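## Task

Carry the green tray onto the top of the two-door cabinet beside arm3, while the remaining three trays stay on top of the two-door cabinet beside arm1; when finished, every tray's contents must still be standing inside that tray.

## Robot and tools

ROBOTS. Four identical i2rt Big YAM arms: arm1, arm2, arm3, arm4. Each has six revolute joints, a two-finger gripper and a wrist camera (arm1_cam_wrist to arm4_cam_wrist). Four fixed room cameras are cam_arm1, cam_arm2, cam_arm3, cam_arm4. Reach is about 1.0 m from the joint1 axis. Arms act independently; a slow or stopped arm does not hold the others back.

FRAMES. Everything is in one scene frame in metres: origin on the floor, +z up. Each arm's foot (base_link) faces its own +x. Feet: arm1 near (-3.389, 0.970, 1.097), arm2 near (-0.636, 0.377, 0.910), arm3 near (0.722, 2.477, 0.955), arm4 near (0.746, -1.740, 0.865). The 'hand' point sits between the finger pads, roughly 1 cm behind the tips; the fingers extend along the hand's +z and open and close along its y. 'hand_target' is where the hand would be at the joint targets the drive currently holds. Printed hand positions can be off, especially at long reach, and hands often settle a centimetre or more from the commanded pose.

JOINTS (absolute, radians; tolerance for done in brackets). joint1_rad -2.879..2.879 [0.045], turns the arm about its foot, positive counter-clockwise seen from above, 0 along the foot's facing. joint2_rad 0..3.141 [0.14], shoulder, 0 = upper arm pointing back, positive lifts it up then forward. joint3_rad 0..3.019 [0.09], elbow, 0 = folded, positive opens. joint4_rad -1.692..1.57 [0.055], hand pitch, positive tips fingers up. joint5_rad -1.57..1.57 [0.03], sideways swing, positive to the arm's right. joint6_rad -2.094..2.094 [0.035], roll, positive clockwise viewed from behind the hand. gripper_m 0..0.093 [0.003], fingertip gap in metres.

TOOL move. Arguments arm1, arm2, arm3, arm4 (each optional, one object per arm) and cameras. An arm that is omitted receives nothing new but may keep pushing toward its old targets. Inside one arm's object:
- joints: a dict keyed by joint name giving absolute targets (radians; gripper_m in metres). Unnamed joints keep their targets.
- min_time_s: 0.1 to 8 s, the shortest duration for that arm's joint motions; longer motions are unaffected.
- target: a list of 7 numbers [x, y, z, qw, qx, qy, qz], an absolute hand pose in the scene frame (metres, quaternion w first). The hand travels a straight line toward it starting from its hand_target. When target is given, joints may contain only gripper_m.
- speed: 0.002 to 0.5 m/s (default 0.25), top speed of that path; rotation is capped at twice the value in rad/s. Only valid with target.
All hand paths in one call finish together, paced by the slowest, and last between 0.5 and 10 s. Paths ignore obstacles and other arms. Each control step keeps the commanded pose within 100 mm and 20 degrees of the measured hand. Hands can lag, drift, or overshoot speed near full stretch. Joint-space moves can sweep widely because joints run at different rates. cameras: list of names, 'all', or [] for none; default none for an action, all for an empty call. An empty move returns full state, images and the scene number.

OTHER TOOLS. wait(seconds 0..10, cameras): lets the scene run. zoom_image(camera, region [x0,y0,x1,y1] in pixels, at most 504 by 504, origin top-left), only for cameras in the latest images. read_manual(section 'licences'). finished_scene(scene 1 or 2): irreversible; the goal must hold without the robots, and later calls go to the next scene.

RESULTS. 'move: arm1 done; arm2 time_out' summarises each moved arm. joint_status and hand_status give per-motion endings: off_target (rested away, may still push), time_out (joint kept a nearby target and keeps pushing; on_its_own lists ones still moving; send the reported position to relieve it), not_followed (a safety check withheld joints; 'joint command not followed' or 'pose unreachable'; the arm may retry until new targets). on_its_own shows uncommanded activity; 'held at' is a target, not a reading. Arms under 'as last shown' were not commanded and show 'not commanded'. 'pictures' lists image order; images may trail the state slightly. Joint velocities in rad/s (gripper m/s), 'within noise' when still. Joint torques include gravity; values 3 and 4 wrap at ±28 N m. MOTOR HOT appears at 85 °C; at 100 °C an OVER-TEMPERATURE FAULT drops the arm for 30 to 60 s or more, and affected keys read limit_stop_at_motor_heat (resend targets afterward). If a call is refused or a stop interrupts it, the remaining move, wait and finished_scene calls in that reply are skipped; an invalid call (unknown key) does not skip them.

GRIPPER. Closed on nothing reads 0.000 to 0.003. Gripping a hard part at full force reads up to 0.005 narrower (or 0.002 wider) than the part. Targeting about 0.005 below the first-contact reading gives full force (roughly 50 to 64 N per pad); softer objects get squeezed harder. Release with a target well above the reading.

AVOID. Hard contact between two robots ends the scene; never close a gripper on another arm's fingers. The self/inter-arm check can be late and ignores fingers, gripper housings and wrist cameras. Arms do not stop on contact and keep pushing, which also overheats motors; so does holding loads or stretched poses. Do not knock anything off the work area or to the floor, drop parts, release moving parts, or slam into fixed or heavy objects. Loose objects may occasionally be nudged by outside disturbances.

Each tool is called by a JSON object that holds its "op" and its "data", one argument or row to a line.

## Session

{"op": "move", "data": {

}}

Scene clock: 0.00 s.
Joint torques (N m): no reading
Heat: arm1: hottest gripper 24 °C; arm2: hottest joint1_rad 25 °C; arm3: hottest joint1_rad 26 °C; arm4: hottest joint1_rad 26 °C.
Joint velocities: within noise
arm1.joint_positions: joint1_rad=+0.692 joint2_rad=+0.648 joint3_rad=+1.429 joint4_rad=-1.398 joint5_rad=-0.136 joint6_rad=-0.701 gripper_m=+0.09396
arm1.joint_status: not commanded
arm1.hand: x=-3.5788 y=+0.8356 z=+1.6371 quat_wxyz=(+0.034, +0.700, +0.543, -0.463) (m; scene frame)
arm1.hand_target: x=-3.5770 y=+0.8370 z=+1.6466 quat_wxyz=(+0.033, +0.696, +0.540, -0.472) (m; scene frame)
arm1.hand_status: not commanded
arm2.joint_positions: joint1_rad=+0.046 joint2_rad=+0.608 joint3_rad=+1.378 joint4_rad=-1.614 joint5_rad=+0.231 joint6_rad=+0.022 gripper_m=+0.09396
arm2.joint_status: not commanded
arm2.hand: x=-0.8192 y=+0.4116 z=+1.3976 quat_wxyz=(-0.095, +0.928, -0.033, -0.359) (m; scene frame)
arm2.hand_target: x=-0.8179 y=+0.4117 z=+1.4087 quat_wxyz=(-0.094, +0.923, -0.034, -0.372) (m; scene frame)
arm2.hand_status: not commanded
arm3.joint_positions: joint1_rad=+0.827 joint2_rad=+0.635 joint3_rad=+1.493 joint4_rad=-1.192 joint5_rad=+0.128 joint6_rad=+0.670 gripper_m=+0.09396
arm3.joint_status: not commanded
arm3.hand: x=+0.7771 y=+2.7101 z=+1.5737 quat_wxyz=(-0.349, +0.256, -0.771, -0.466) (m; scene frame)
arm3.hand_target: x=+0.7762 y=+2.7061 z=+1.5860 quat_wxyz=(-0.354, +0.253, -0.764, -0.477) (m; scene frame)
arm3.hand_status: not commanded
arm4.joint_positions: joint1_rad=-0.546 joint2_rad=+0.615 joint3_rad=+1.544 joint4_rad=-1.256 joint5_rad=-0.261 joint6_rad=-0.380 gripper_m=+0.09396
arm4.joint_status: not commanded
arm4.hand: x=+0.8806 y=-1.9065 z=+1.4980 quat_wxyz=(-0.502, -0.207, -0.782, +0.305) (m; scene frame)
arm4.hand_target: x=+0.8787 y=-1.9029 z=+1.5072 quat_wxyz=(-0.508, -0.204, -0.776, +0.312) (m; scene frame)
arm4.hand_status: not commanded
pictures: arm1_cam_wrist, arm2_cam_wrist, arm3_cam_wrist, arm4_cam_wrist, cam_arm1, cam_arm2, cam_arm3, cam_arm4
camera_calibration:
arm1_cam_wrist: T_world_to_cam=[[-0.791385, 0.405586, 0.457395, -3.91969], [0.337811, 0.913738, -0.225758, 0.819776], [-0.509503, -0.0241481, -0.86013, -0.268092], [0, 0, 0, 1]] pos_world=[-3.5155, 0.834235, 1.74732]
arm2_cam_wrist: T_world_to_cam=[[0.110568, 0.976715, 0.183852, -0.573759], [0.988771, -0.0893901, -0.119757, 1.01769], [-0.100534, 0.195029, -0.975631, 1.32533], [0, 0, 0, 1]] pos_world=[-0.809581, 0.392893, 1.5204]
arm3_cam_wrist: T_world_to_cam=[[0.724724, -0.44104, -0.529395, 1.46322], [-0.678991, -0.587849, -0.439778, 2.81538], [-0.117244, 0.678172, -0.72549, -0.476613], [0, 0, 0, 1]] pos_world=[0.795304, 2.62358, 1.66699]
arm4_cam_wrist: T_world_to_cam=[[-0.631945, -0.727671, 0.26672, -1.23092], [-0.717787, 0.419744, -0.555515, 2.26712], [0.292279, -0.542503, -0.787568, 0.0135226], [0, 0, 0, 1]] pos_world=[0.845489, -1.83998, 1.59838]

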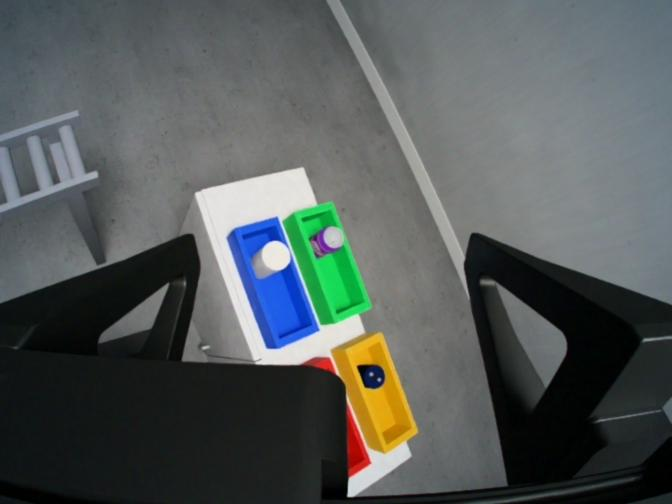

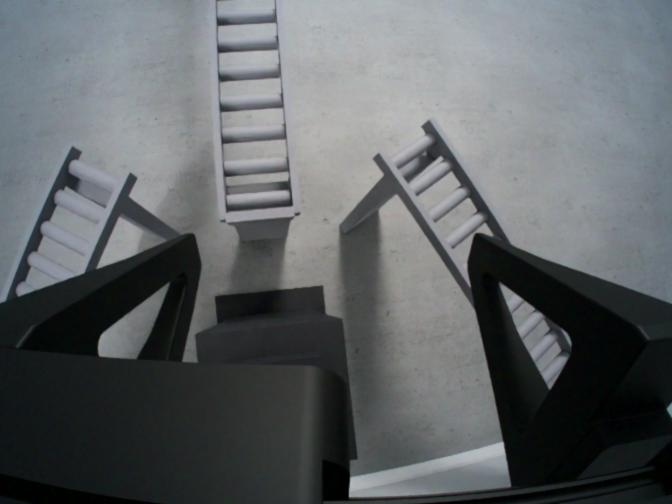

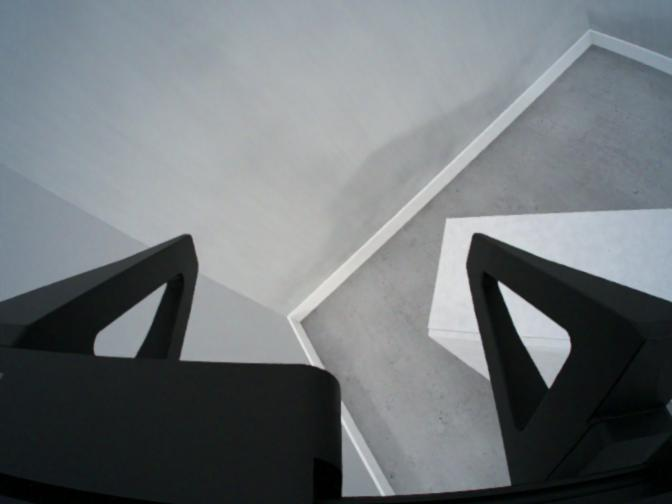

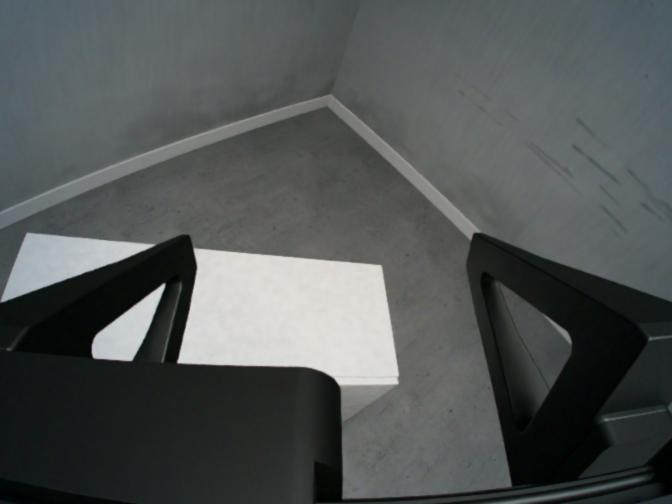

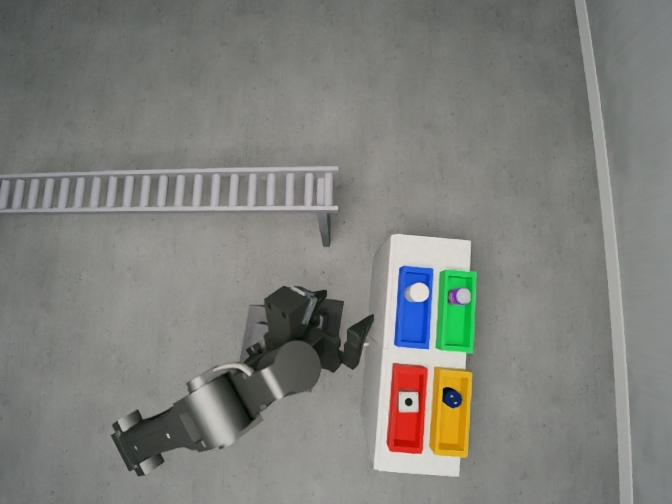

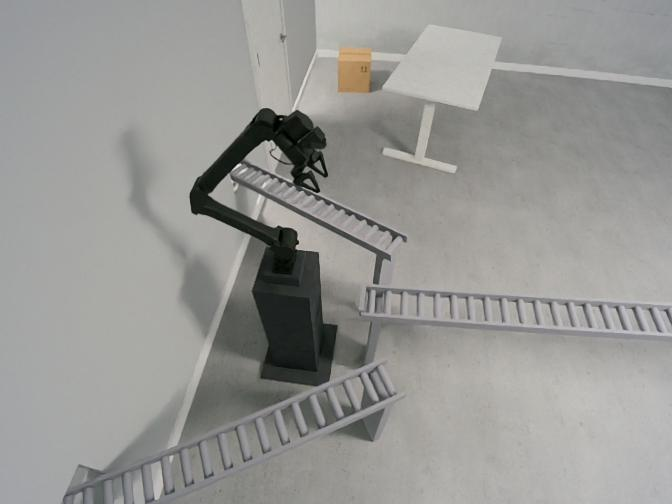

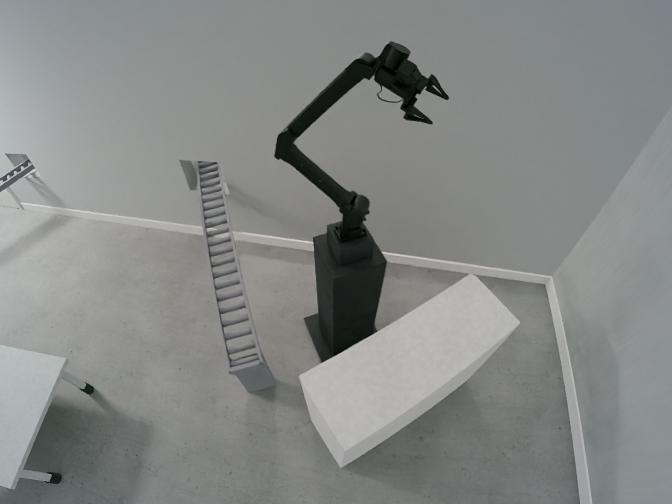

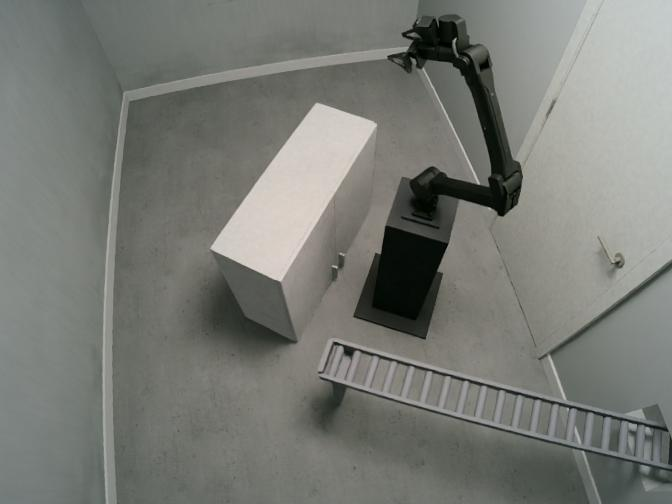

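{"op": "move", "data": {
  "arm1": {"target":[-4.0,0.87,1.15,0,0.72,-0.694,0],"speed":0.4,"joints":{"gripper_m":0.06}},
  "arm2": {"target":[-1.15,0.38,1.12,0,1,0.017,0],"speed":0.4,"joints":{"gripper_m":0.06}},
  "arm3": {"target":[1.06,2.07,0.98,0,-0.2588,0.9659,0],"speed":0.4,"joints":{"gripper_m":0.06}},
  "cameras": ["arm1_cam_wrist","cam_arm1","cam_arm3","arm3_cam_wrist"]
}}

{"op": "zoom_image", "data": {
  "camera": "cam_arm1",
  "region": [350, 220, 510, 380]
}}

Scene clock: 9.50 s.
Joint torques (N m): arm1=[-0.79 -14.62 12.62 -0.32 -0.06 0.02] | arm2=[-0.85 -13.45 12.72 0.09 -0.07 -0.19] | arm3=[0.73 -14.56 11.51 0.79 0.04 0.03] | arm4=[-0.73 2.78 8.96 2.03 -0.05 0.14]
Heat: arm1: hottest gripper 24 °C; arm2: hottest joint1_rad 25 °C; arm3: hottest joint1_rad 26 °C; arm4: hottest joint1_rad 26 °C.
move: arm1 off_target; arm2 off_target; arm3 off_target
Joint velocities: within noise
arm1.joint_positions: joint1_rad=+0.317 joint2_rad=+2.033 joint3_rad=+1.666 joint4_rad=-1.209 joint5_rad=+0.020 joint6_rad=+1.696 gripper_m=+0.06007
arm1.joint_status: all done
arm1.hand: x=-3.9865 y=+0.8654 z=+1.1478 quat_wxyz=(-0.005, +0.727, -0.687, +0.002) (m; scene frame)
arm1.hand_target: x=-3.9996 y=+0.8701 z=+1.1502 quat_wxyz=(+0.000, +0.720, -0.694, +0.000) (m; scene frame)
arm1.hand_status: off_target (0.014 m and 1.3 deg from the pose sent, 0.645 m and 165.3 deg at the start)
arm2.joint_positions: joint1_rad=+0.012 joint2_rad=+1.689 joint3_rad=+1.521 joint4_rad=-1.456 joint5_rad=+0.007 joint6_rad=-0.027 gripper_m=+0.06007
arm2.joint_status: all done
arm2.hand: x=-1.1314 y=+0.3763 z=+1.1005 quat_wxyz=(-0.002, +1.000, +0.017, +0.023) (m; scene frame)
arm2.hand_target: x=-1.1487 y=+0.3800 z=+1.1201 quat_wxyz=(+0.000, +1.000, +0.017, +0.000) (m; scene frame)
arm2.hand_status: off_target (0.027 m and 2.7 deg from the pose sent, 0.433 m and 44.0 deg at the start)
arm3.joint_positions: joint1_rad=-1.431 joint2_rad=+1.889 joint3_rad=+1.298 joint4_rad=-1.041 joint5_rad=+0.009 joint6_rad=-1.407 gripper_m=+0.06009
arm3.joint_status: all done
arm3.hand: x=+1.0483 y=+2.0886 z=+0.9703 quat_wxyz=(+0.009, +0.267, -0.963, -0.022) (m; scene frame)
arm3.hand_target: x=+1.0593 y=+2.0706 z=+0.9805 quat_wxyz=(+0.000, +0.259, -0.966, +0.000) (m; scene frame)
arm3.hand_status: off_target (0.024 m and 2.9 deg from the pose sent, 0.918 m and 71.5 deg at the start; pose on its path clipped on 43 of 141 steps)
arm4: as last shown
pictures: arm1_cam_wrist, arm3_cam_wrist, cam_arm1, cam_arm3
camera_calibration:
arm1_cam_wrist: T_world_to_cam=[[0.998107, 0.0606241, 0.0103447, 3.91481], [0.0435681, -0.815723, 0.576799, 0.222304], [0.0434063, -0.575257, -0.81682, 1.7354], [0, 0, 0, 1]] pos_world=[-3.99242, 0.942308, 1.24879]
arm3_cam_wrist: T_world_to_cam=[[0.52313, -0.851406, -0.0379892, 1.26478], [-0.673918, -0.440539, 0.593094, 1.05363], [-0.521699, -0.284663, -0.804237, 2.0503], [0, 0, 0, 1]] pos_world=[1.11806, 2.12465, 1.07207]

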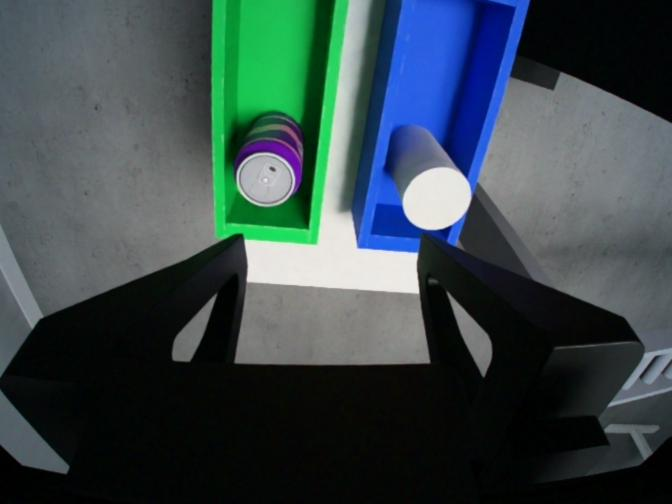

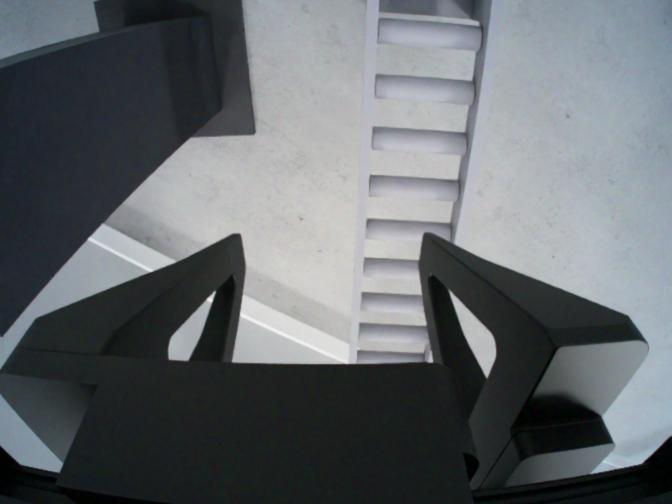

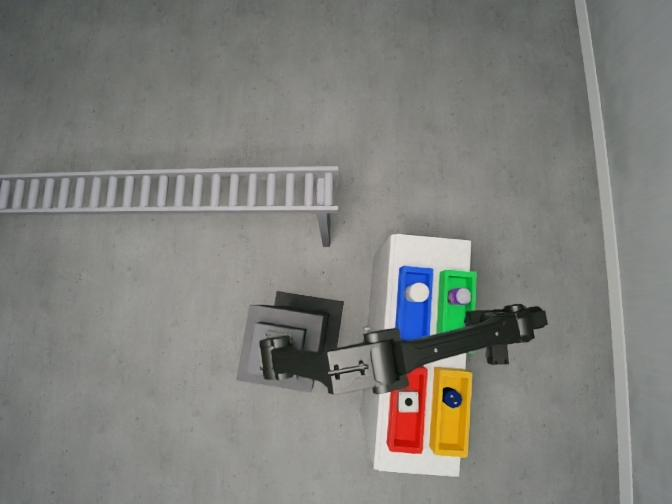

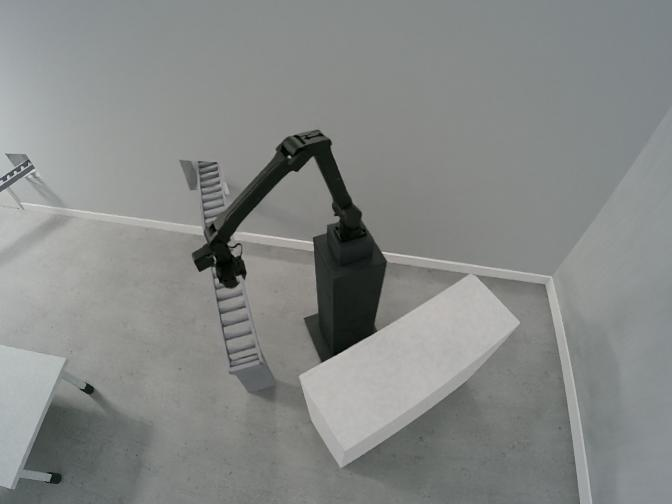

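Scaled by 3.150 from the camera's 672x504 image, which has a finer 960x720 frame.

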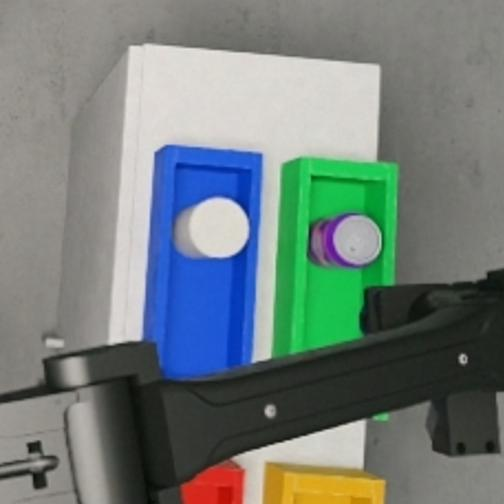

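{"op": "move", "data": {
  "arm1": {"target":[-4.106,0.832,0.965,0,0.688,-0.725,0],"speed":0.3},
  "cameras": ["arm1_cam_wrist","cam_arm1"]
}}

{"op": "zoom_image", "data": {
  "camera": "cam_arm1",
  "region": [350, 220, 510, 380]
}}

Scene clock: 12.13 s.
Joint torques (N m): arm1=[0.97 -18.2 12.22 -0.35 -0.02 0.03] | arm2=[-0.91 -13.45 12.71 0.09 -0.07 -0.18] | arm3=[0.62 -14.33 11.51 0.75 0.05 0.04] | arm4=[-0.73 2.78 8.96 2.02 -0.05 0.14]
Heat: arm1: hottest gripper 24 °C; arm2: hottest joint3_rad 26 °C; arm3: hottest joint1_rad 26 °C; arm4: hottest joint1_rad 26 °C.
move: arm1 off_target
Joint velocities: within noise
arm1.joint_positions: joint1_rad=+0.317 joint2_rad=+2.557 joint3_rad=+2.133 joint4_rad=-1.143 joint5_rad=+0.018 joint6_rad=+1.808 gripper_m=+0.06007
arm1.joint_status: not commanded
arm1.hand: x=-4.1004 y=+0.8414 z=+0.9708 quat_wxyz=(-0.001, +0.687, -0.727, +0.000) (m; scene frame)
arm1.hand_target: x=-4.1055 y=+0.8319 z=+0.9653 quat_wxyz=(+0.000, +0.688, -0.725, +0.000) (m; scene frame)
arm1.hand_status: off_target (0.012 m and 0.3 deg from the pose sent, 0.221 m and 6.3 deg at the start)
arm2, arm3, arm4: as last shown
pictures: arm1_cam_wrist, cam_arm1
camera_calibration:
arm1_cam_wrist: T_world_to_cam=[[0.998664, -0.0516275, 0.0019619, 4.13674], [-0.0432457, -0.814547, 0.578483, -0.0488895], [-0.0282676, -0.577795, -0.815692, 1.28912], [0, 0, 0, 1]] pos_world=[-4.09689, 0.918595, 1.07169]

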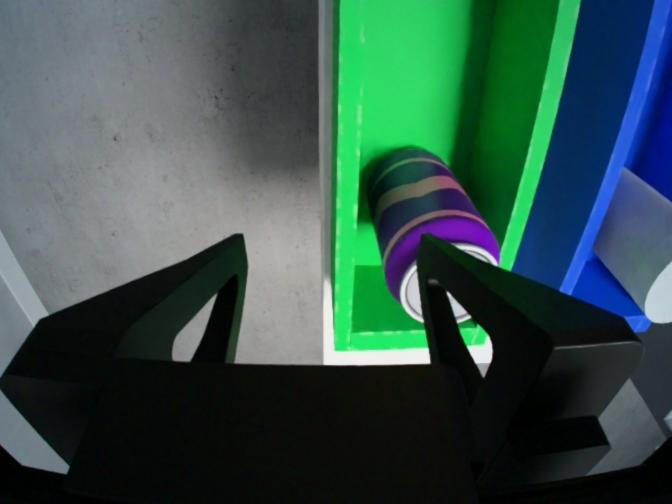

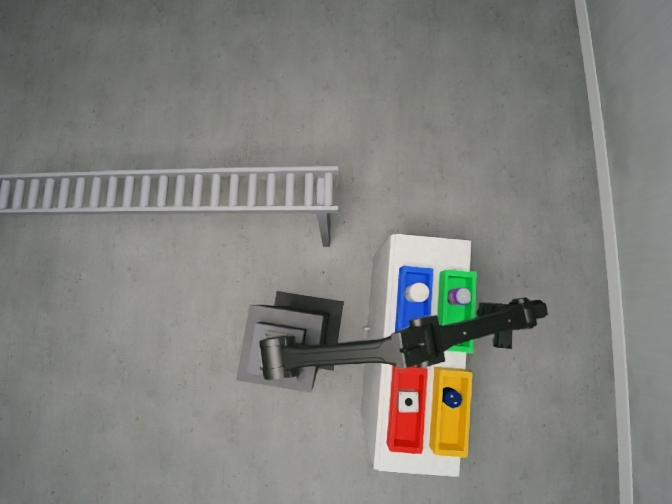

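Scaled by 3.150 from the camera's 672x504 image, which has a finer 960x720 frame.

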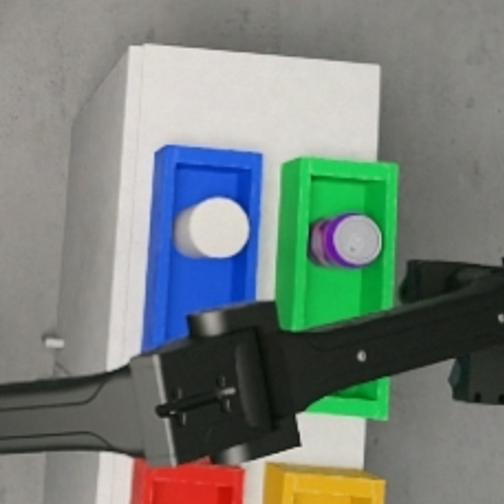

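{"op": "move", "data": {
  "arm1": {"target":[-4.096,0.837,0.848,0,0.688,-0.725,0],"speed":0.15},
  "cameras": ["arm1_cam_wrist","cam_arm1"]
}}

{"op": "zoom_image", "data": {
  "camera": "cam_arm1",
  "region": [350, 220, 510, 380]
}}

Scene clock: 15.20 s.
Joint torques (N m): arm1=[0.5 -18.73 11.21 0.43 -0.02 -0.07] | arm2=[-0.85 -13.45 12.72 0.09 -0.07 -0.18] | arm3=[0.73 -14.62 11.54 0.75 0.04 0.03] | arm4=[-0.73 2.84 8.96 2.03 -0.05 0.14]
Heat: arm1: hottest gripper 24 °C; arm2: hottest joint3_rad 27 °C; arm3: hottest joint1_rad 26 °C; arm4: hottest joint1_rad 26 °C.
move: arm1 off_target
Joint velocities: within noise
arm1.joint_positions: joint1_rad=+0.317 joint2_rad=+2.734 joint3_rad=+2.144 joint4_rad=-1.001 joint5_rad=+0.018 joint6_rad=+1.808 gripper_m=+0.06007
arm1.joint_status: not commanded
arm1.hand: x=-4.0844 y=+0.8423 z=+0.8511 quat_wxyz=(-0.011, +0.687, -0.726, +0.006) (m; scene frame)
arm1.hand_target: x=-4.0955 y=+0.8369 z=+0.8484 quat_wxyz=(+0.000, +0.688, -0.725, +0.000) (m; scene frame)
arm1.hand_status: off_target (0.013 m and 1.5 deg from the pose sent, 0.123 m and 0.3 deg at the start)
arm2, arm3, arm4: as last shown
pictures: arm1_cam_wrist, cam_arm1
camera_calibration:
arm1_cam_wrist: T_world_to_cam=[[0.998372, -0.0513028, 0.024924, 4.09999], [-0.0563105, -0.817062, 0.573794, -0.0253638], [-0.00907283, -0.574263, -0.81862, 1.27045], [0, 0, 0, 1]] pos_world=[-4.08322, 0.919189, 0.952381]

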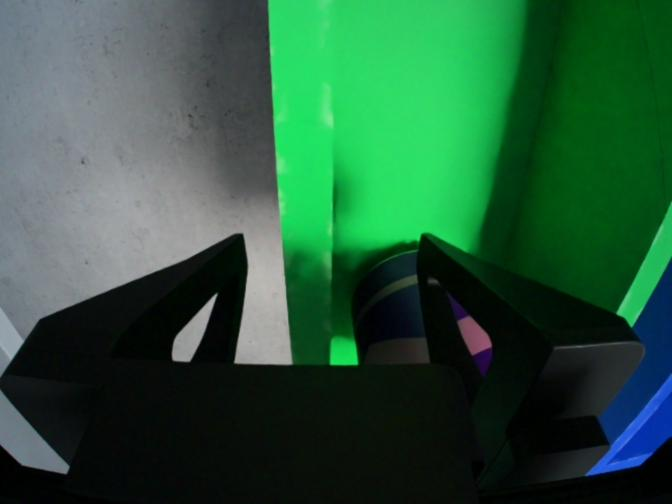

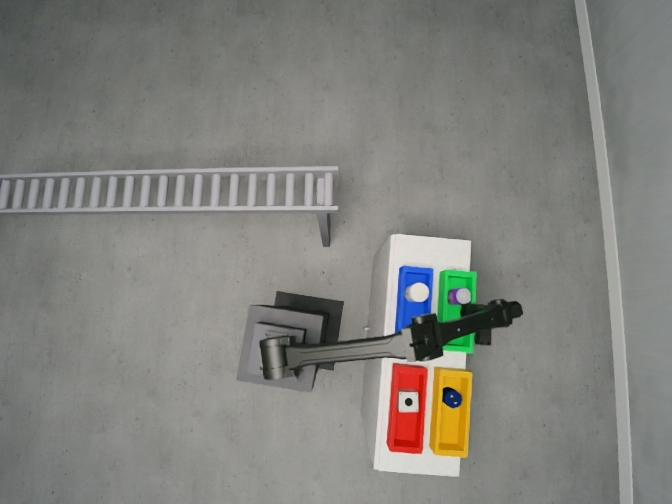

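Scaled by 3.150 from the camera's 672x504 image, which has a finer 960x720 frame.

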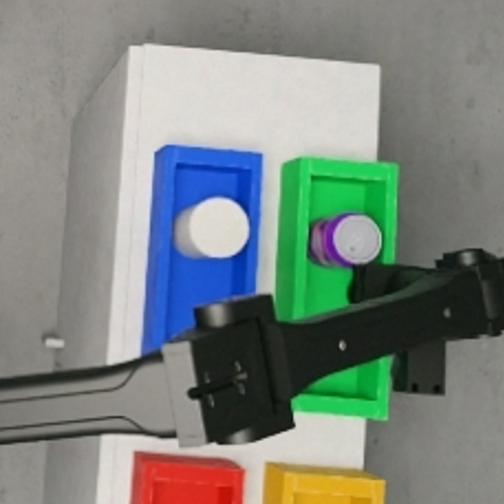

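{"op": "move", "data": {
  "arm1": {"target":[-4.104,0.837,0.848,0,0.698,-0.716,0],"speed":0.15}
}}

{"op": "move", "data": {
  "arm1": {"joints":{"gripper_m":0.0}},
  "cameras": ["arm1_cam_wrist"]
}}

Scene clock: 16.83 s.
Joint torques (N m): arm1=[0.38 -18.14 11.77 -0.34 -0.01 -0.13] | arm2=[-0.85 -13.45 12.72 0.09 -0.07 -0.19] | arm3=[0.73 -14.56 11.51 0.76 0.05 0.03] | arm4=[-0.73 2.78 8.96 2.03 -0.05 0.14]
Heat: arm1: hottest gripper 24 °C; arm2: hottest joint3_rad 28 °C; arm3: hottest joint3_rad 27 °C; arm4: hottest joint1_rad 26 °C.
move: arm1 done
Joint velocities: within noise
arm1.joint_positions: joint1_rad=+0.317 joint2_rad=+2.751 joint3_rad=+2.197 joint4_rad=-1.011 joint5_rad=+0.018 joint6_rad=+1.786 gripper_m=+0.06007
arm1.joint_status: not commanded
arm1.hand: x=-4.0995 y=+0.8396 z=+0.8563 quat_wxyz=(+0.000, +0.695, -0.719, -0.001) (m; scene frame)
arm1.hand_target: x=-4.1036 y=+0.8370 z=+0.8482 quat_wxyz=(+0.001, +0.698, -0.716, +0.000) (m; scene frame)
arm1.hand_status: done (0.010 m and 0.5 deg from the pose sent, 0.021 m and 2.3 deg at the start)
arm2, arm3, arm4: as last shown
pictures: none

Scene clock: 17.57 s.
Joint torques (N m): arm1=[0.38 -18.55 11.28 -0.16 0 -0.13] | arm2=[-0.85 -13.45 12.74 0.09 -0.07 -0.18] | arm3=[0.79 -14.45 11.52 0.77 0.06 0.02] | arm4=[-0.73 2.78 8.98 2.03 -0.05 0.14]
Heat: arm1: hottest gripper 24 °C; arm2: hottest joint3_rad 28 °C; arm3: hottest joint3_rad 27 °C; arm4: hottest joint1_rad 26 °C.
move: arm1 off_target
Joint velocities: within noise
arm1.joint_positions: joint1_rad=+0.317 joint2_rad=+2.753 joint3_rad=+2.201 joint4_rad=-1.015 joint5_rad=+0.018 joint6_rad=+1.785 gripper_m=+0.01243
arm1.joint_status: gripper_m off_target (ended at +0.01246, target +0.00000)
arm1.hand: x=-4.0995 y=+0.8396 z=+0.8559 quat_wxyz=(-0.001, +0.695, -0.719, +0.000) (m; scene frame)
arm1.hand_target: x=-4.1035 y=+0.8369 z=+0.8481 quat_wxyz=(+0.000, +0.698, -0.716, +0.000) (m; scene frame)
arm1.hand_status: not commanded
arm2, arm3, arm4: as last shown
pictures: arm1_cam_wrist
camera_calibration:
arm1_cam_wrist: T_world_to_cam=[[0.999596, -0.0283752, 0.00174404, 4.12041], [-0.0241468, -0.815057, 0.578877, 0.0945792], [-0.0150043, -0.578685, -0.815413, 1.24934], [0, 0, 0, 1]] pos_world=[-4.09771, 0.91698, 0.956792]

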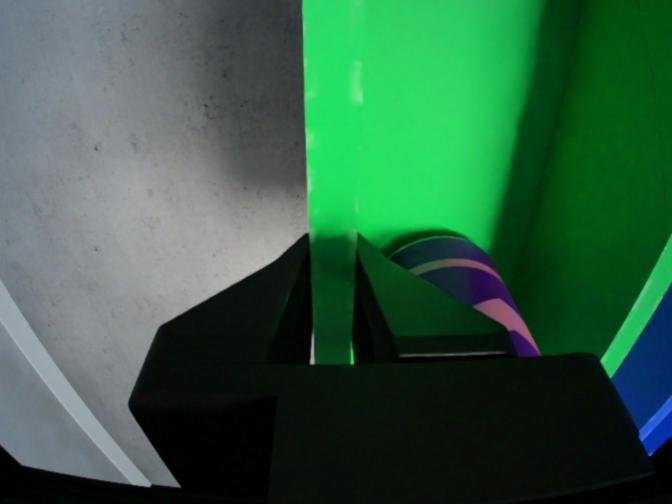

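{"op": "move", "data": {
  "arm1": {"target":[-4.104,0.835,0.92,0,0.698,-0.716,0],"speed":0.08},
  "cameras": ["arm1_cam_wrist","cam_arm1"]
}}

{"op": "zoom_image", "data": {
  "camera": "cam_arm1",
  "region": [350, 220, 510, 380]
}}

Scene clock: 19.60 s.
Joint torques (N m): arm1=[0.67 -23.94 8.94 -0.88 -0.12 -0.08] | arm2=[-0.85 -13.45 12.72 0.08 -0.07 -0.18] | arm3=[0.73 -14.62 11.52 0.73 0.04 0.02] | arm4=[-0.73 2.78 8.96 2.03 -0.04 0.14]
Heat: arm1: hottest joint3_rad 24 °C; arm2: hottest joint3_rad 28 °C; arm3: hottest joint3_rad 27 °C; arm4: hottest joint1_rad 26 °C.
move: arm1 off_target
Joint velocities: within noise
arm1.joint_positions: joint1_rad=+0.317 joint2_rad=+2.703 joint3_rad=+2.164 joint4_rad=-1.070 joint5_rad=+0.021 joint6_rad=+1.785 gripper_m=+0.01243
arm1.joint_status: not commanded
arm1.hand: x=-4.0877 y=+0.8427 z=+0.8790 quat_wxyz=(-0.019, +0.696, -0.718, +0.010) (m; scene frame)
arm1.hand_target: x=-4.1035 y=+0.8350 z=+0.9190 quat_wxyz=(+0.000, +0.698, -0.716, +0.000) (m; scene frame)
arm1.hand_status: off_target (0.045 m and 2.5 deg from the pose sent, 0.064 m and 0.5 deg at the start)
arm2, arm3, arm4: as last shown
pictures: arm1_cam_wrist, cam_arm1
camera_calibration:
arm1_cam_wrist: T_world_to_cam=[[0.998723, -0.0278613, 0.0421459, 4.06911], [-0.0469102, -0.821146, 0.568787, 0.00494408], [0.0187608, -0.570038, -0.821404, 1.40611], [0, 0, 0, 1]] pos_world=[-4.09006, 0.918965, 0.980673]

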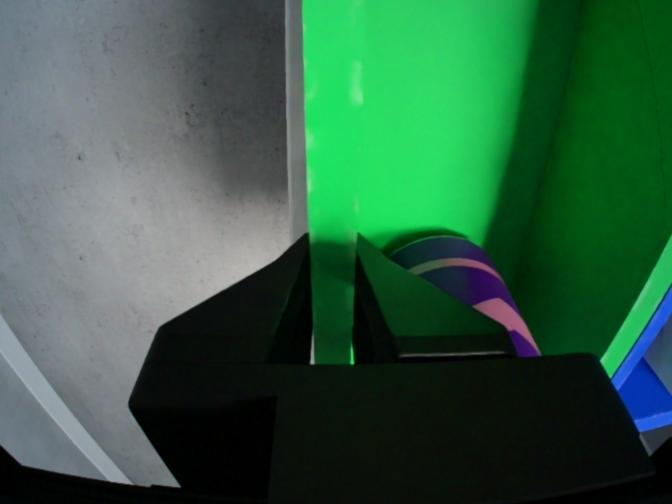

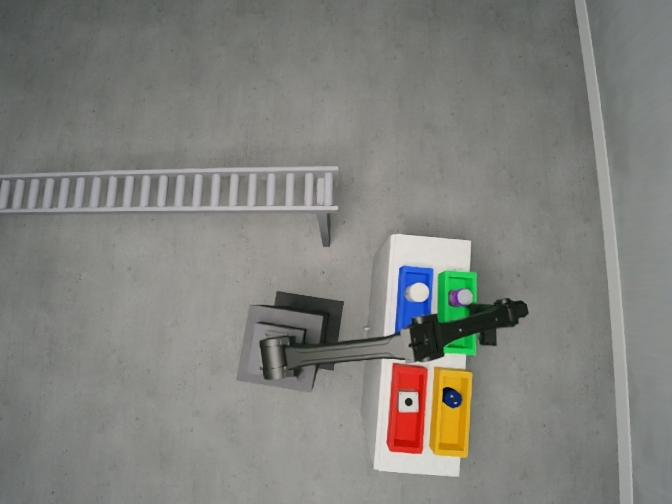

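Scaled by 3.150 from the camera's 672x504 image, which has a finer 960x720 frame.

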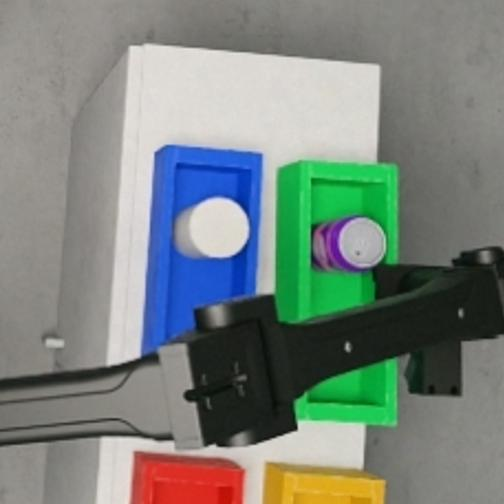

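{"op": "move", "data": {
  "arm1": {"target":[-4.115,0.832,1.02,0,0.698,-0.716,0],"speed":0.12},
  "cameras": ["arm1_cam_wrist","cam_arm1"]
}}

{"op": "zoom_image", "data": {
  "camera": "cam_arm1",
  "region": [350, 220, 510, 380]
}}

Scene clock: 21.60 s.
Joint torques (N m): arm1=[0.91 -24.06 14.06 -1.03 -0.14 -0.04] | arm2=[-0.91 -13.45 12.72 0.09 -0.07 -0.18] | arm3=[0.67 -14.56 11.49 0.77 0.03 0.03] | arm4=[-0.73 2.84 8.96 2.03 -0.05 0.14]
Heat: arm1: hottest joint3_rad 24 °C; arm2: hottest joint3_rad 29 °C; arm3: hottest joint3_rad 27 °C; arm4: hottest joint1_rad 26 °C.
move: arm1 off_target
Joint velocities: within noise
arm1.joint_positions: joint1_rad=+0.317 joint2_rad=+2.584 joint3_rad=+2.164 joint4_rad=-1.235 joint5_rad=+0.021 joint6_rad=+1.785 gripper_m=+0.01243
arm1.joint_status: not commanded
arm1.hand: x=-4.0838 y=+0.8448 z=+0.9637 quat_wxyz=(-0.038, +0.695, -0.717, +0.023) (m; scene frame)
arm1.hand_target: x=-4.1119 y=+0.8324 z=+1.0202 quat_wxyz=(+0.000, +0.698, -0.716, +0.000) (m; scene frame)
arm1.hand_status: off_target (0.066 m and 5.1 deg from the pose sent, 0.144 m and 2.5 deg at the start)
arm2, arm3, arm4: as last shown
pictures: arm1_cam_wrist, cam_arm1
camera_calibration:
arm1_cam_wrist: T_world_to_cam=[[0.995874, -0.0276129, 0.0864396, 4.00723], [-0.0714531, -0.825803, 0.559414, -0.128547], [0.055935, -0.563282, -0.824369, 1.62575], [0, 0, 0, 1]] pos_world=[-4.09082, 0.920255, 1.06575]

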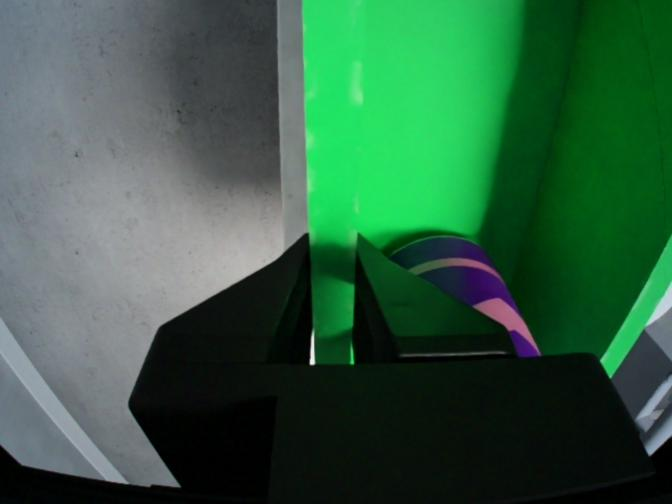

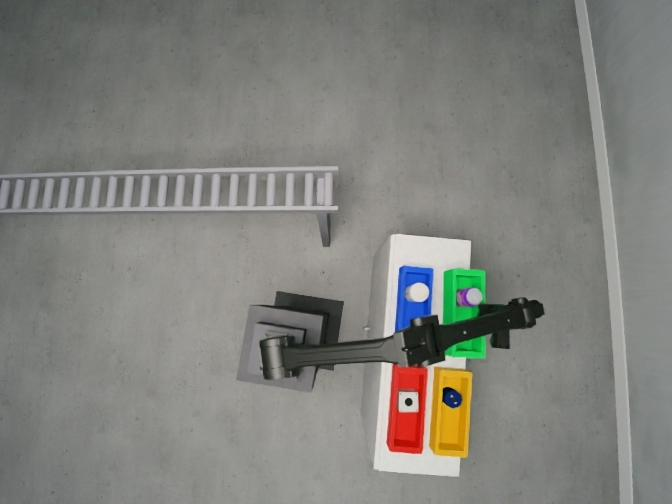

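Scaled by 3.150 from the camera's 672x504 image, which has a finer 960x720 frame.

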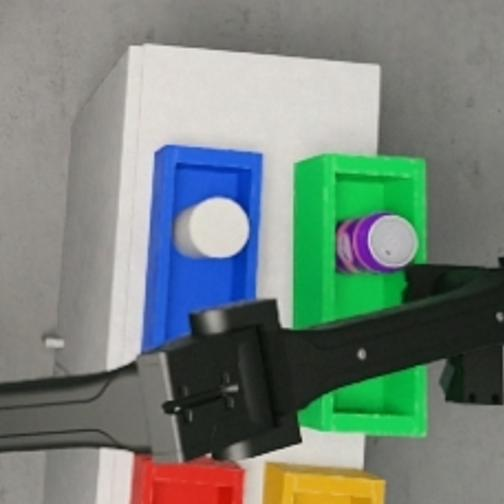

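{"op": "move", "data": {
  "arm1": {"target":[-4.05,0.845,1.16,0,0.698,-0.716,0],"speed":0.15}
}}

{"op": "move", "data": {
  "arm1": {"joints":{"joint1_rad":1.717,"joint6_rad":1.555},"min_time_s":4},
  "cameras": ["arm1_cam_wrist","cam_arm1"]
}}

{"op": "zoom_image", "data": {
  "camera": "cam_arm1",
  "region": [200, 110, 380, 260]
}}

Scene clock: 24.13 s.
Joint torques (N m): arm1=[1.03 -21.77 10.26 -0.85 -0.13 -0.01] | arm2=[-0.91 -13.45 12.72 0.08 -0.07 -0.19] | arm3=[0.79 -14.68 11.55 0.77 0.05 0.02] | arm4=[-0.73 2.84 8.96 2.02 -0.05 0.14]
Heat: arm1: hottest joint3_rad 24 °C; arm2: hottest joint3_rad 29 °C; arm3: hottest joint3_rad 27 °C; arm4: hottest joint1_rad 26 °C.
move: arm1 off_target
Joint velocities: within noise
arm1.joint_positions: joint1_rad=+0.317 joint2_rad=+2.241 joint3_rad=+1.961 joint4_rad=-1.325 joint5_rad=+0.021 joint6_rad=+1.785 gripper_m=+0.01243
arm1.joint_status: not commanded
arm1.hand: x=-4.0476 y=+0.8541 z=+1.1253 quat_wxyz=(-0.017, +0.696, -0.718, +0.009) (m; scene frame)
arm1.hand_target: x=-4.0497 y=+0.8451 z=+1.1594 quat_wxyz=(+0.000, +0.698, -0.716, +0.000) (m; scene frame)
arm1.hand_status: off_target (0.036 m and 2.3 deg from the pose sent, 0.199 m and 5.1 deg at the start)
arm2, arm3: as last shown
arm4.joint_positions: joint1_rad=-0.546 joint2_rad=+0.615 joint3_rad=+1.544 joint4_rad=-1.256 joint5_rad=-0.261 joint6_rad=-0.380 gripper_m=+0.09396
arm4.joint_status: not commanded
arm4.hand: x=+0.8806 y=-1.9065 z=+1.4980 quat_wxyz=(-0.502, -0.207, -0.782, +0.305) (m; scene frame)
arm4.hand_target: x=+0.8787 y=-1.9029 z=+1.5072 quat_wxyz=(-0.508, -0.204, -0.776, +0.312) (m; scene frame)
arm4.hand_status: not commanded
pictures: none

Scene clock: 28.83 s.
Joint torques (N m): arm1=[-0.73 -21.77 10.4 -0.77 -0.13 -0.16] | arm2=[-0.85 -13.51 12.72 0.09 -0.07 -0.18] | arm3=[0.91 -14.62 11.55 0.72 0.04 0.02] | arm4=[-0.73 2.78 8.96 2.02 -0.04 0.14]
Heat: arm1: hottest joint2_rad 24 °C; arm2: hottest joint3_rad 31 °C; arm3: hottest joint3_rad 28 °C; arm4: hottest joint1_rad 26 °C.
move: arm1 done
Joint velocities: within noise
arm1.joint_positions: joint1_rad=+1.724 joint2_rad=+2.241 joint3_rad=+1.961 joint4_rad=-1.325 joint5_rad=+0.022 joint6_rad=+1.564 gripper_m=+0.01243
arm1.joint_status: all done
arm1.hand: x=-3.3818 y=+0.3017 z=+1.1389 quat_wxyz=(-0.009, +1.000, +0.012, -0.007) (m; scene frame)
arm1.hand_target: x=-3.3858 y=+0.2988 z=+1.1729 quat_wxyz=(+0.010, +1.000, +0.013, -0.004) (m; scene frame)
arm1.hand_status: not commanded
arm2.joint_positions: joint1_rad=+0.012 joint2_rad=+1.689 joint3_rad=+1.521 joint4_rad=-1.456 joint5_rad=+0.007 joint6_rad=-0.027 gripper_m=+0.06007
arm2.joint_status: not commanded
arm2.hand: x=-1.1314 y=+0.3763 z=+1.1005 quat_wxyz=(-0.002, +1.000, +0.017, +0.023) (m; scene frame)
arm2.hand_target: x=-1.1487 y=+0.3800 z=+1.1201 quat_wxyz=(+0.000, +1.000, +0.017, +0.000) (m; scene frame)
arm2.hand_status: not commanded
arm3.joint_positions: joint1_rad=-1.431 joint2_rad=+1.889 joint3_rad=+1.298 joint4_rad=-1.041 joint5_rad=+0.009 joint6_rad=-1.407 gripper_m=+0.06009
arm3.joint_status: not commanded
arm3.hand: x=+1.0483 y=+2.0886 z=+0.9703 quat_wxyz=(+0.009, +0.267, -0.963, -0.022) (m; scene frame)
arm3.hand_target: x=+1.0593 y=+2.0706 z=+0.9805 quat_wxyz=(+0.000, +0.259, -0.966, +0.000) (m; scene frame)
arm3.hand_status: not commanded
arm4: as last shown
pictures: arm1_cam_wrist, cam_arm1
camera_calibration:
arm1_cam_wrist: T_world_to_cam=[[-0.0287757, 0.9994, 0.0192853, -0.420558], [0.822211, 0.0126932, 0.569041, 2.13336], [0.568455, 0.0322311, -0.822083, 2.97604], [0, 0, 0, 1]] pos_world=[-3.45792, 0.297305, 1.24069]

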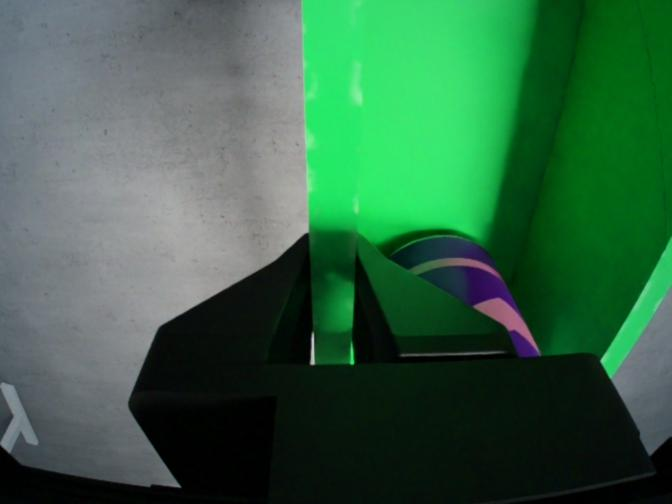

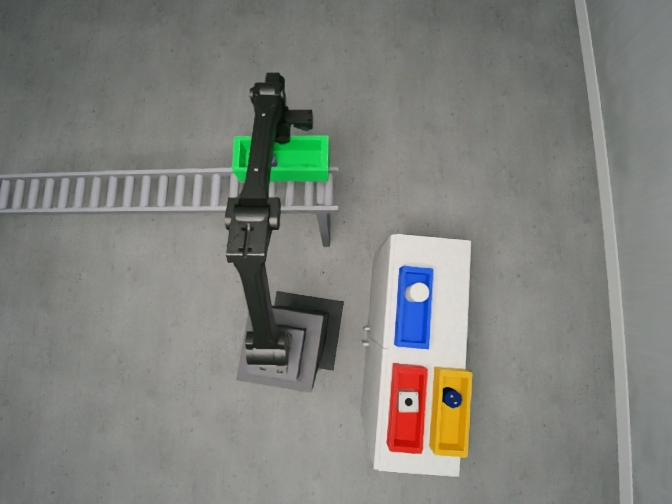

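Scaled by 2.800 from the camera's 672x504 image, which has a finer 960x720 frame.

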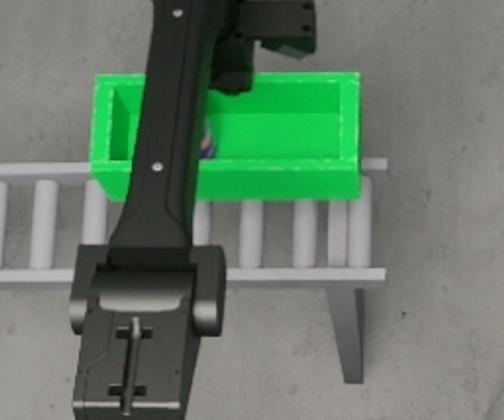

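{"op": "move", "data": {
  "arm1": {"target":[-3.35,0.322,0.99,0.012,1,0.013,-0.004],"speed":0.15},
  "cameras": ["arm1_cam_wrist","cam_arm1"]
}}

{"op": "zoom_image", "data": {
  "camera": "cam_arm1",
  "region": [220, 150, 350, 225]
}}

Scene clock: 32.60 s.
Joint torques (N m): arm1=[1.03 -19.14 8.65 0.12 -0.15 -0.01] | arm2=[-0.85 -13.45 12.74 0.09 -0.07 -0.18] | arm3=[0.67 -14.62 11.49 0.73 0.04 0.03] | arm4=[-0.73 2.78 8.96 2.03 -0.05 0.14]
Heat: arm1: hottest joint3_rad 25 °C; arm2: hottest joint3_rad 31 °C; arm3: hottest joint3_rad 28 °C; arm4: hottest joint1_rad 26 °C.
move: arm1 off_target
Joint velocities: within noise
arm1.joint_positions: joint1_rad=+1.757 joint2_rad=+2.365 joint3_rad=+1.708 joint4_rad=-0.940 joint5_rad=+0.022 joint6_rad=+1.602 gripper_m=+0.01243
arm1.joint_status: not commanded
arm1.hand: x=-3.3602 y=+0.3333 z=+0.9732 quat_wxyz=(-0.005, +1.000, +0.009, -0.007) (m; scene frame)
arm1.hand_target: x=-3.3501 y=+0.3223 z=+0.9900 quat_wxyz=(+0.012, +1.000, +0.013, -0.004) (m; scene frame)
arm1.hand_status: off_target (0.023 m and 2.0 deg from the pose sent, 0.154 m and 2.5 deg at the start)
arm2, arm3, arm4: as last shown
pictures: arm1_cam_wrist, cam_arm1
camera_calibration:
arm1_cam_wrist: T_world_to_cam=[[-0.0229782, 0.99968, 0.0105413, -0.420407], [0.82271, 0.0129178, 0.568315, 2.21181], [0.567997, 0.0217312, -0.822744, 2.82904], [0, 0, 0, 1]] pos_world=[-3.43622, 0.330223, 1.075]

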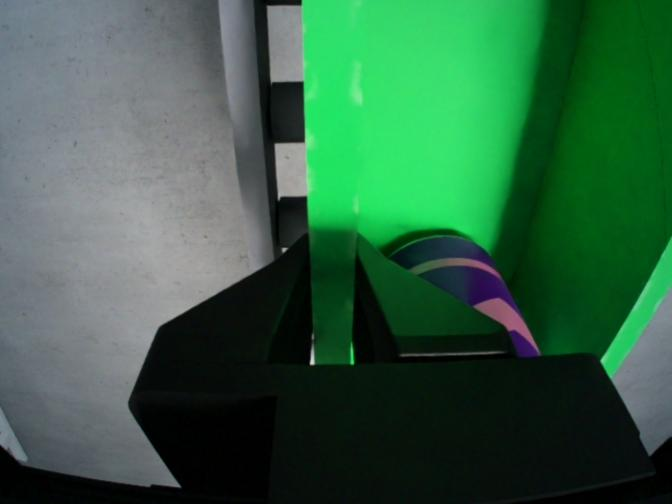

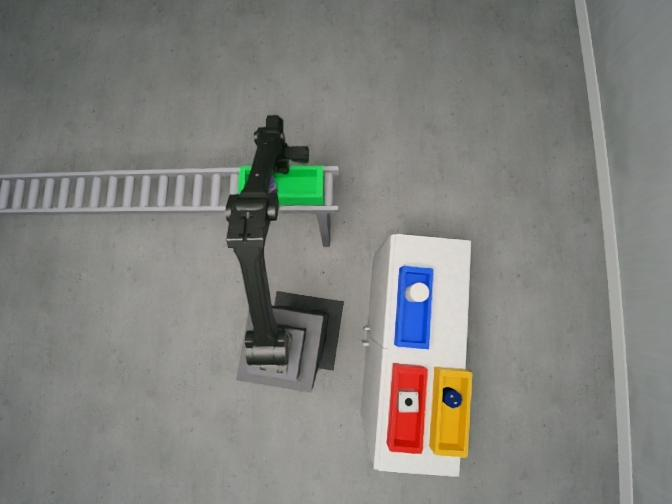

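Scaled by 3.877 from the camera's 672x504 image, which has a finer 960x720 frame.

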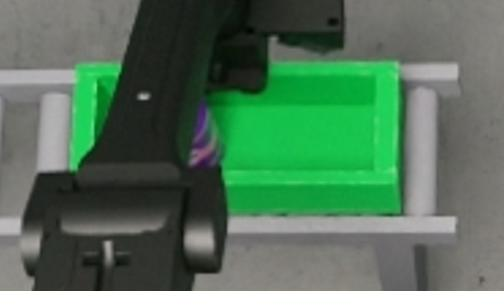

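{"op": "move", "data": {
  "arm1": {"target":[-3.345,0.308,0.958,0.012,1,0.013,-0.004],"speed":0.1}
}}

{"op": "move", "data": {
  "arm1": {"target":[-3.345,0.310,0.925,0.008,1,0.013,-0.004],"speed":0.06},
  "cameras": ["arm1_cam_wrist","cam_arm1"]
}}

{"op": "zoom_image", "data": {
  "camera": "cam_arm1",
  "region": [220, 150, 350, 225]
}}

Scene clock: 34.17 s.
Joint torques (N m): arm1=[1.2 -17.73 12.05 0.29 -0.17 -0.01] | arm2=[-0.85 -13.45 12.72 0.09 -0.07 -0.18] | arm3=[0.5 -14.62 11.52 0.77 0.03 0.02] | arm4=[-0.73 2.78 8.98 2.03 -0.05 0.13]
Heat: arm1: hottest joint2_rad 25 °C; arm2: hottest joint3_rad 32 °C; arm3: hottest joint3_rad 28 °C; arm4: hottest joint1_rad 26 °C.
move: arm1 off_target
Joint velocities: within noise
arm1.joint_positions: joint1_rad=+1.760 joint2_rad=+2.419 joint3_rad=+1.729 joint4_rad=-0.927 joint5_rad=+0.022 joint6_rad=+1.609 gripper_m=+0.01243
arm1.joint_status: not commanded
arm1.hand: x=-3.3580 y=+0.3342 z=+0.9462 quat_wxyz=(-0.014, +1.000, +0.008, -0.008) (m; scene frame)
arm1.hand_target: x=-3.3448 y=+0.3093 z=+0.9592 quat_wxyz=(+0.012, +1.000, +0.013, -0.004) (m; scene frame)
arm1.hand_status: off_target (0.032 m and 3.1 deg from the pose sent, 0.033 m and 2.0 deg at the start)
arm2, arm3, arm4: as last shown
pictures: none

Scene clock: 35.23 s.
Joint torques (N m): arm1=[1.14 -14.8 11.43 2.07 -0.15 -0.01] | arm2=[-0.85 -13.39 12.71 0.09 -0.07 -0.19] | arm3=[0.62 -14.51 11.55 0.73 0.05 0.03] | arm4=[-0.73 2.84 8.96 2.03 -0.05 0.13]
Heat: arm1: hottest joint2_rad 25 °C; arm2: hottest joint3_rad 32 °C; arm3: hottest joint3_rad 29 °C; arm4: hottest joint1_rad 26 °C.
move: arm1 off_target
Joint velocities: within noise
arm1.joint_positions: joint1_rad=+1.760 joint2_rad=+2.433 joint3_rad=+1.744 joint4_rad=-0.925 joint5_rad=+0.021 joint6_rad=+1.609 gripper_m=+0.01243
arm1.joint_status: not commanded
arm1.hand: x=-3.3573 y=+0.3310 z=+0.9415 quat_wxyz=(-0.014, +1.000, +0.008, -0.008) (m; scene frame)
arm1.hand_target: x=-3.3449 y=+0.3119 z=+0.9263 quat_wxyz=(+0.008, +1.000, +0.013, -0.004) (m; scene frame)
arm1.hand_status: off_target (0.029 m and 2.6 deg from the pose sent, 0.035 m and 2.7 deg at the start)
arm2, arm3, arm4: as last shown
pictures: arm1_cam_wrist, cam_arm1
camera_calibration:
arm1_cam_wrist: T_world_to_cam=[[-0.0200633, 0.999397, 0.0283419, -0.424659], [0.822921, 0.000408182, 0.568156, 2.23248], [0.567801, 0.0347223, -0.822433, 2.79615], [0, 0, 0, 1]] pos_world=[-3.43333, 0.326403, 1.04329]

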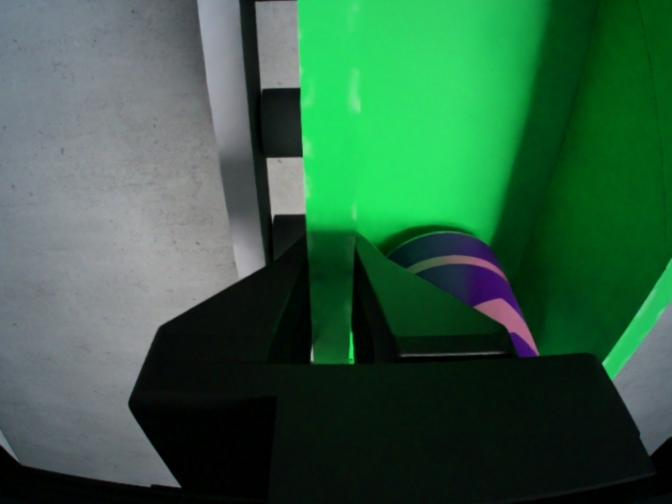

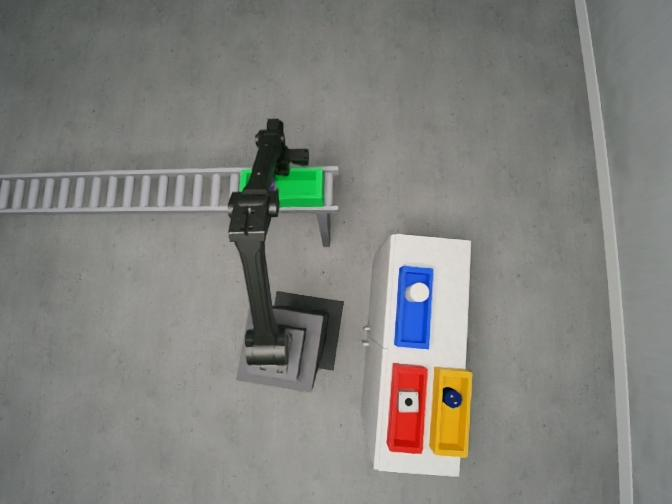

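Scaled by 3.877 from the camera's 672x504 image, which has a finer 960x720 frame.

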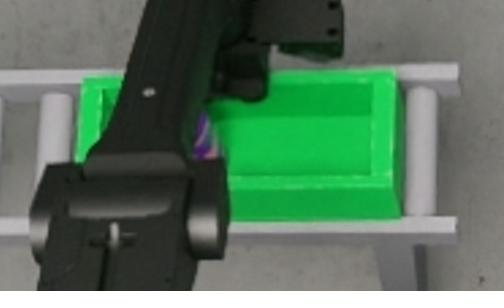

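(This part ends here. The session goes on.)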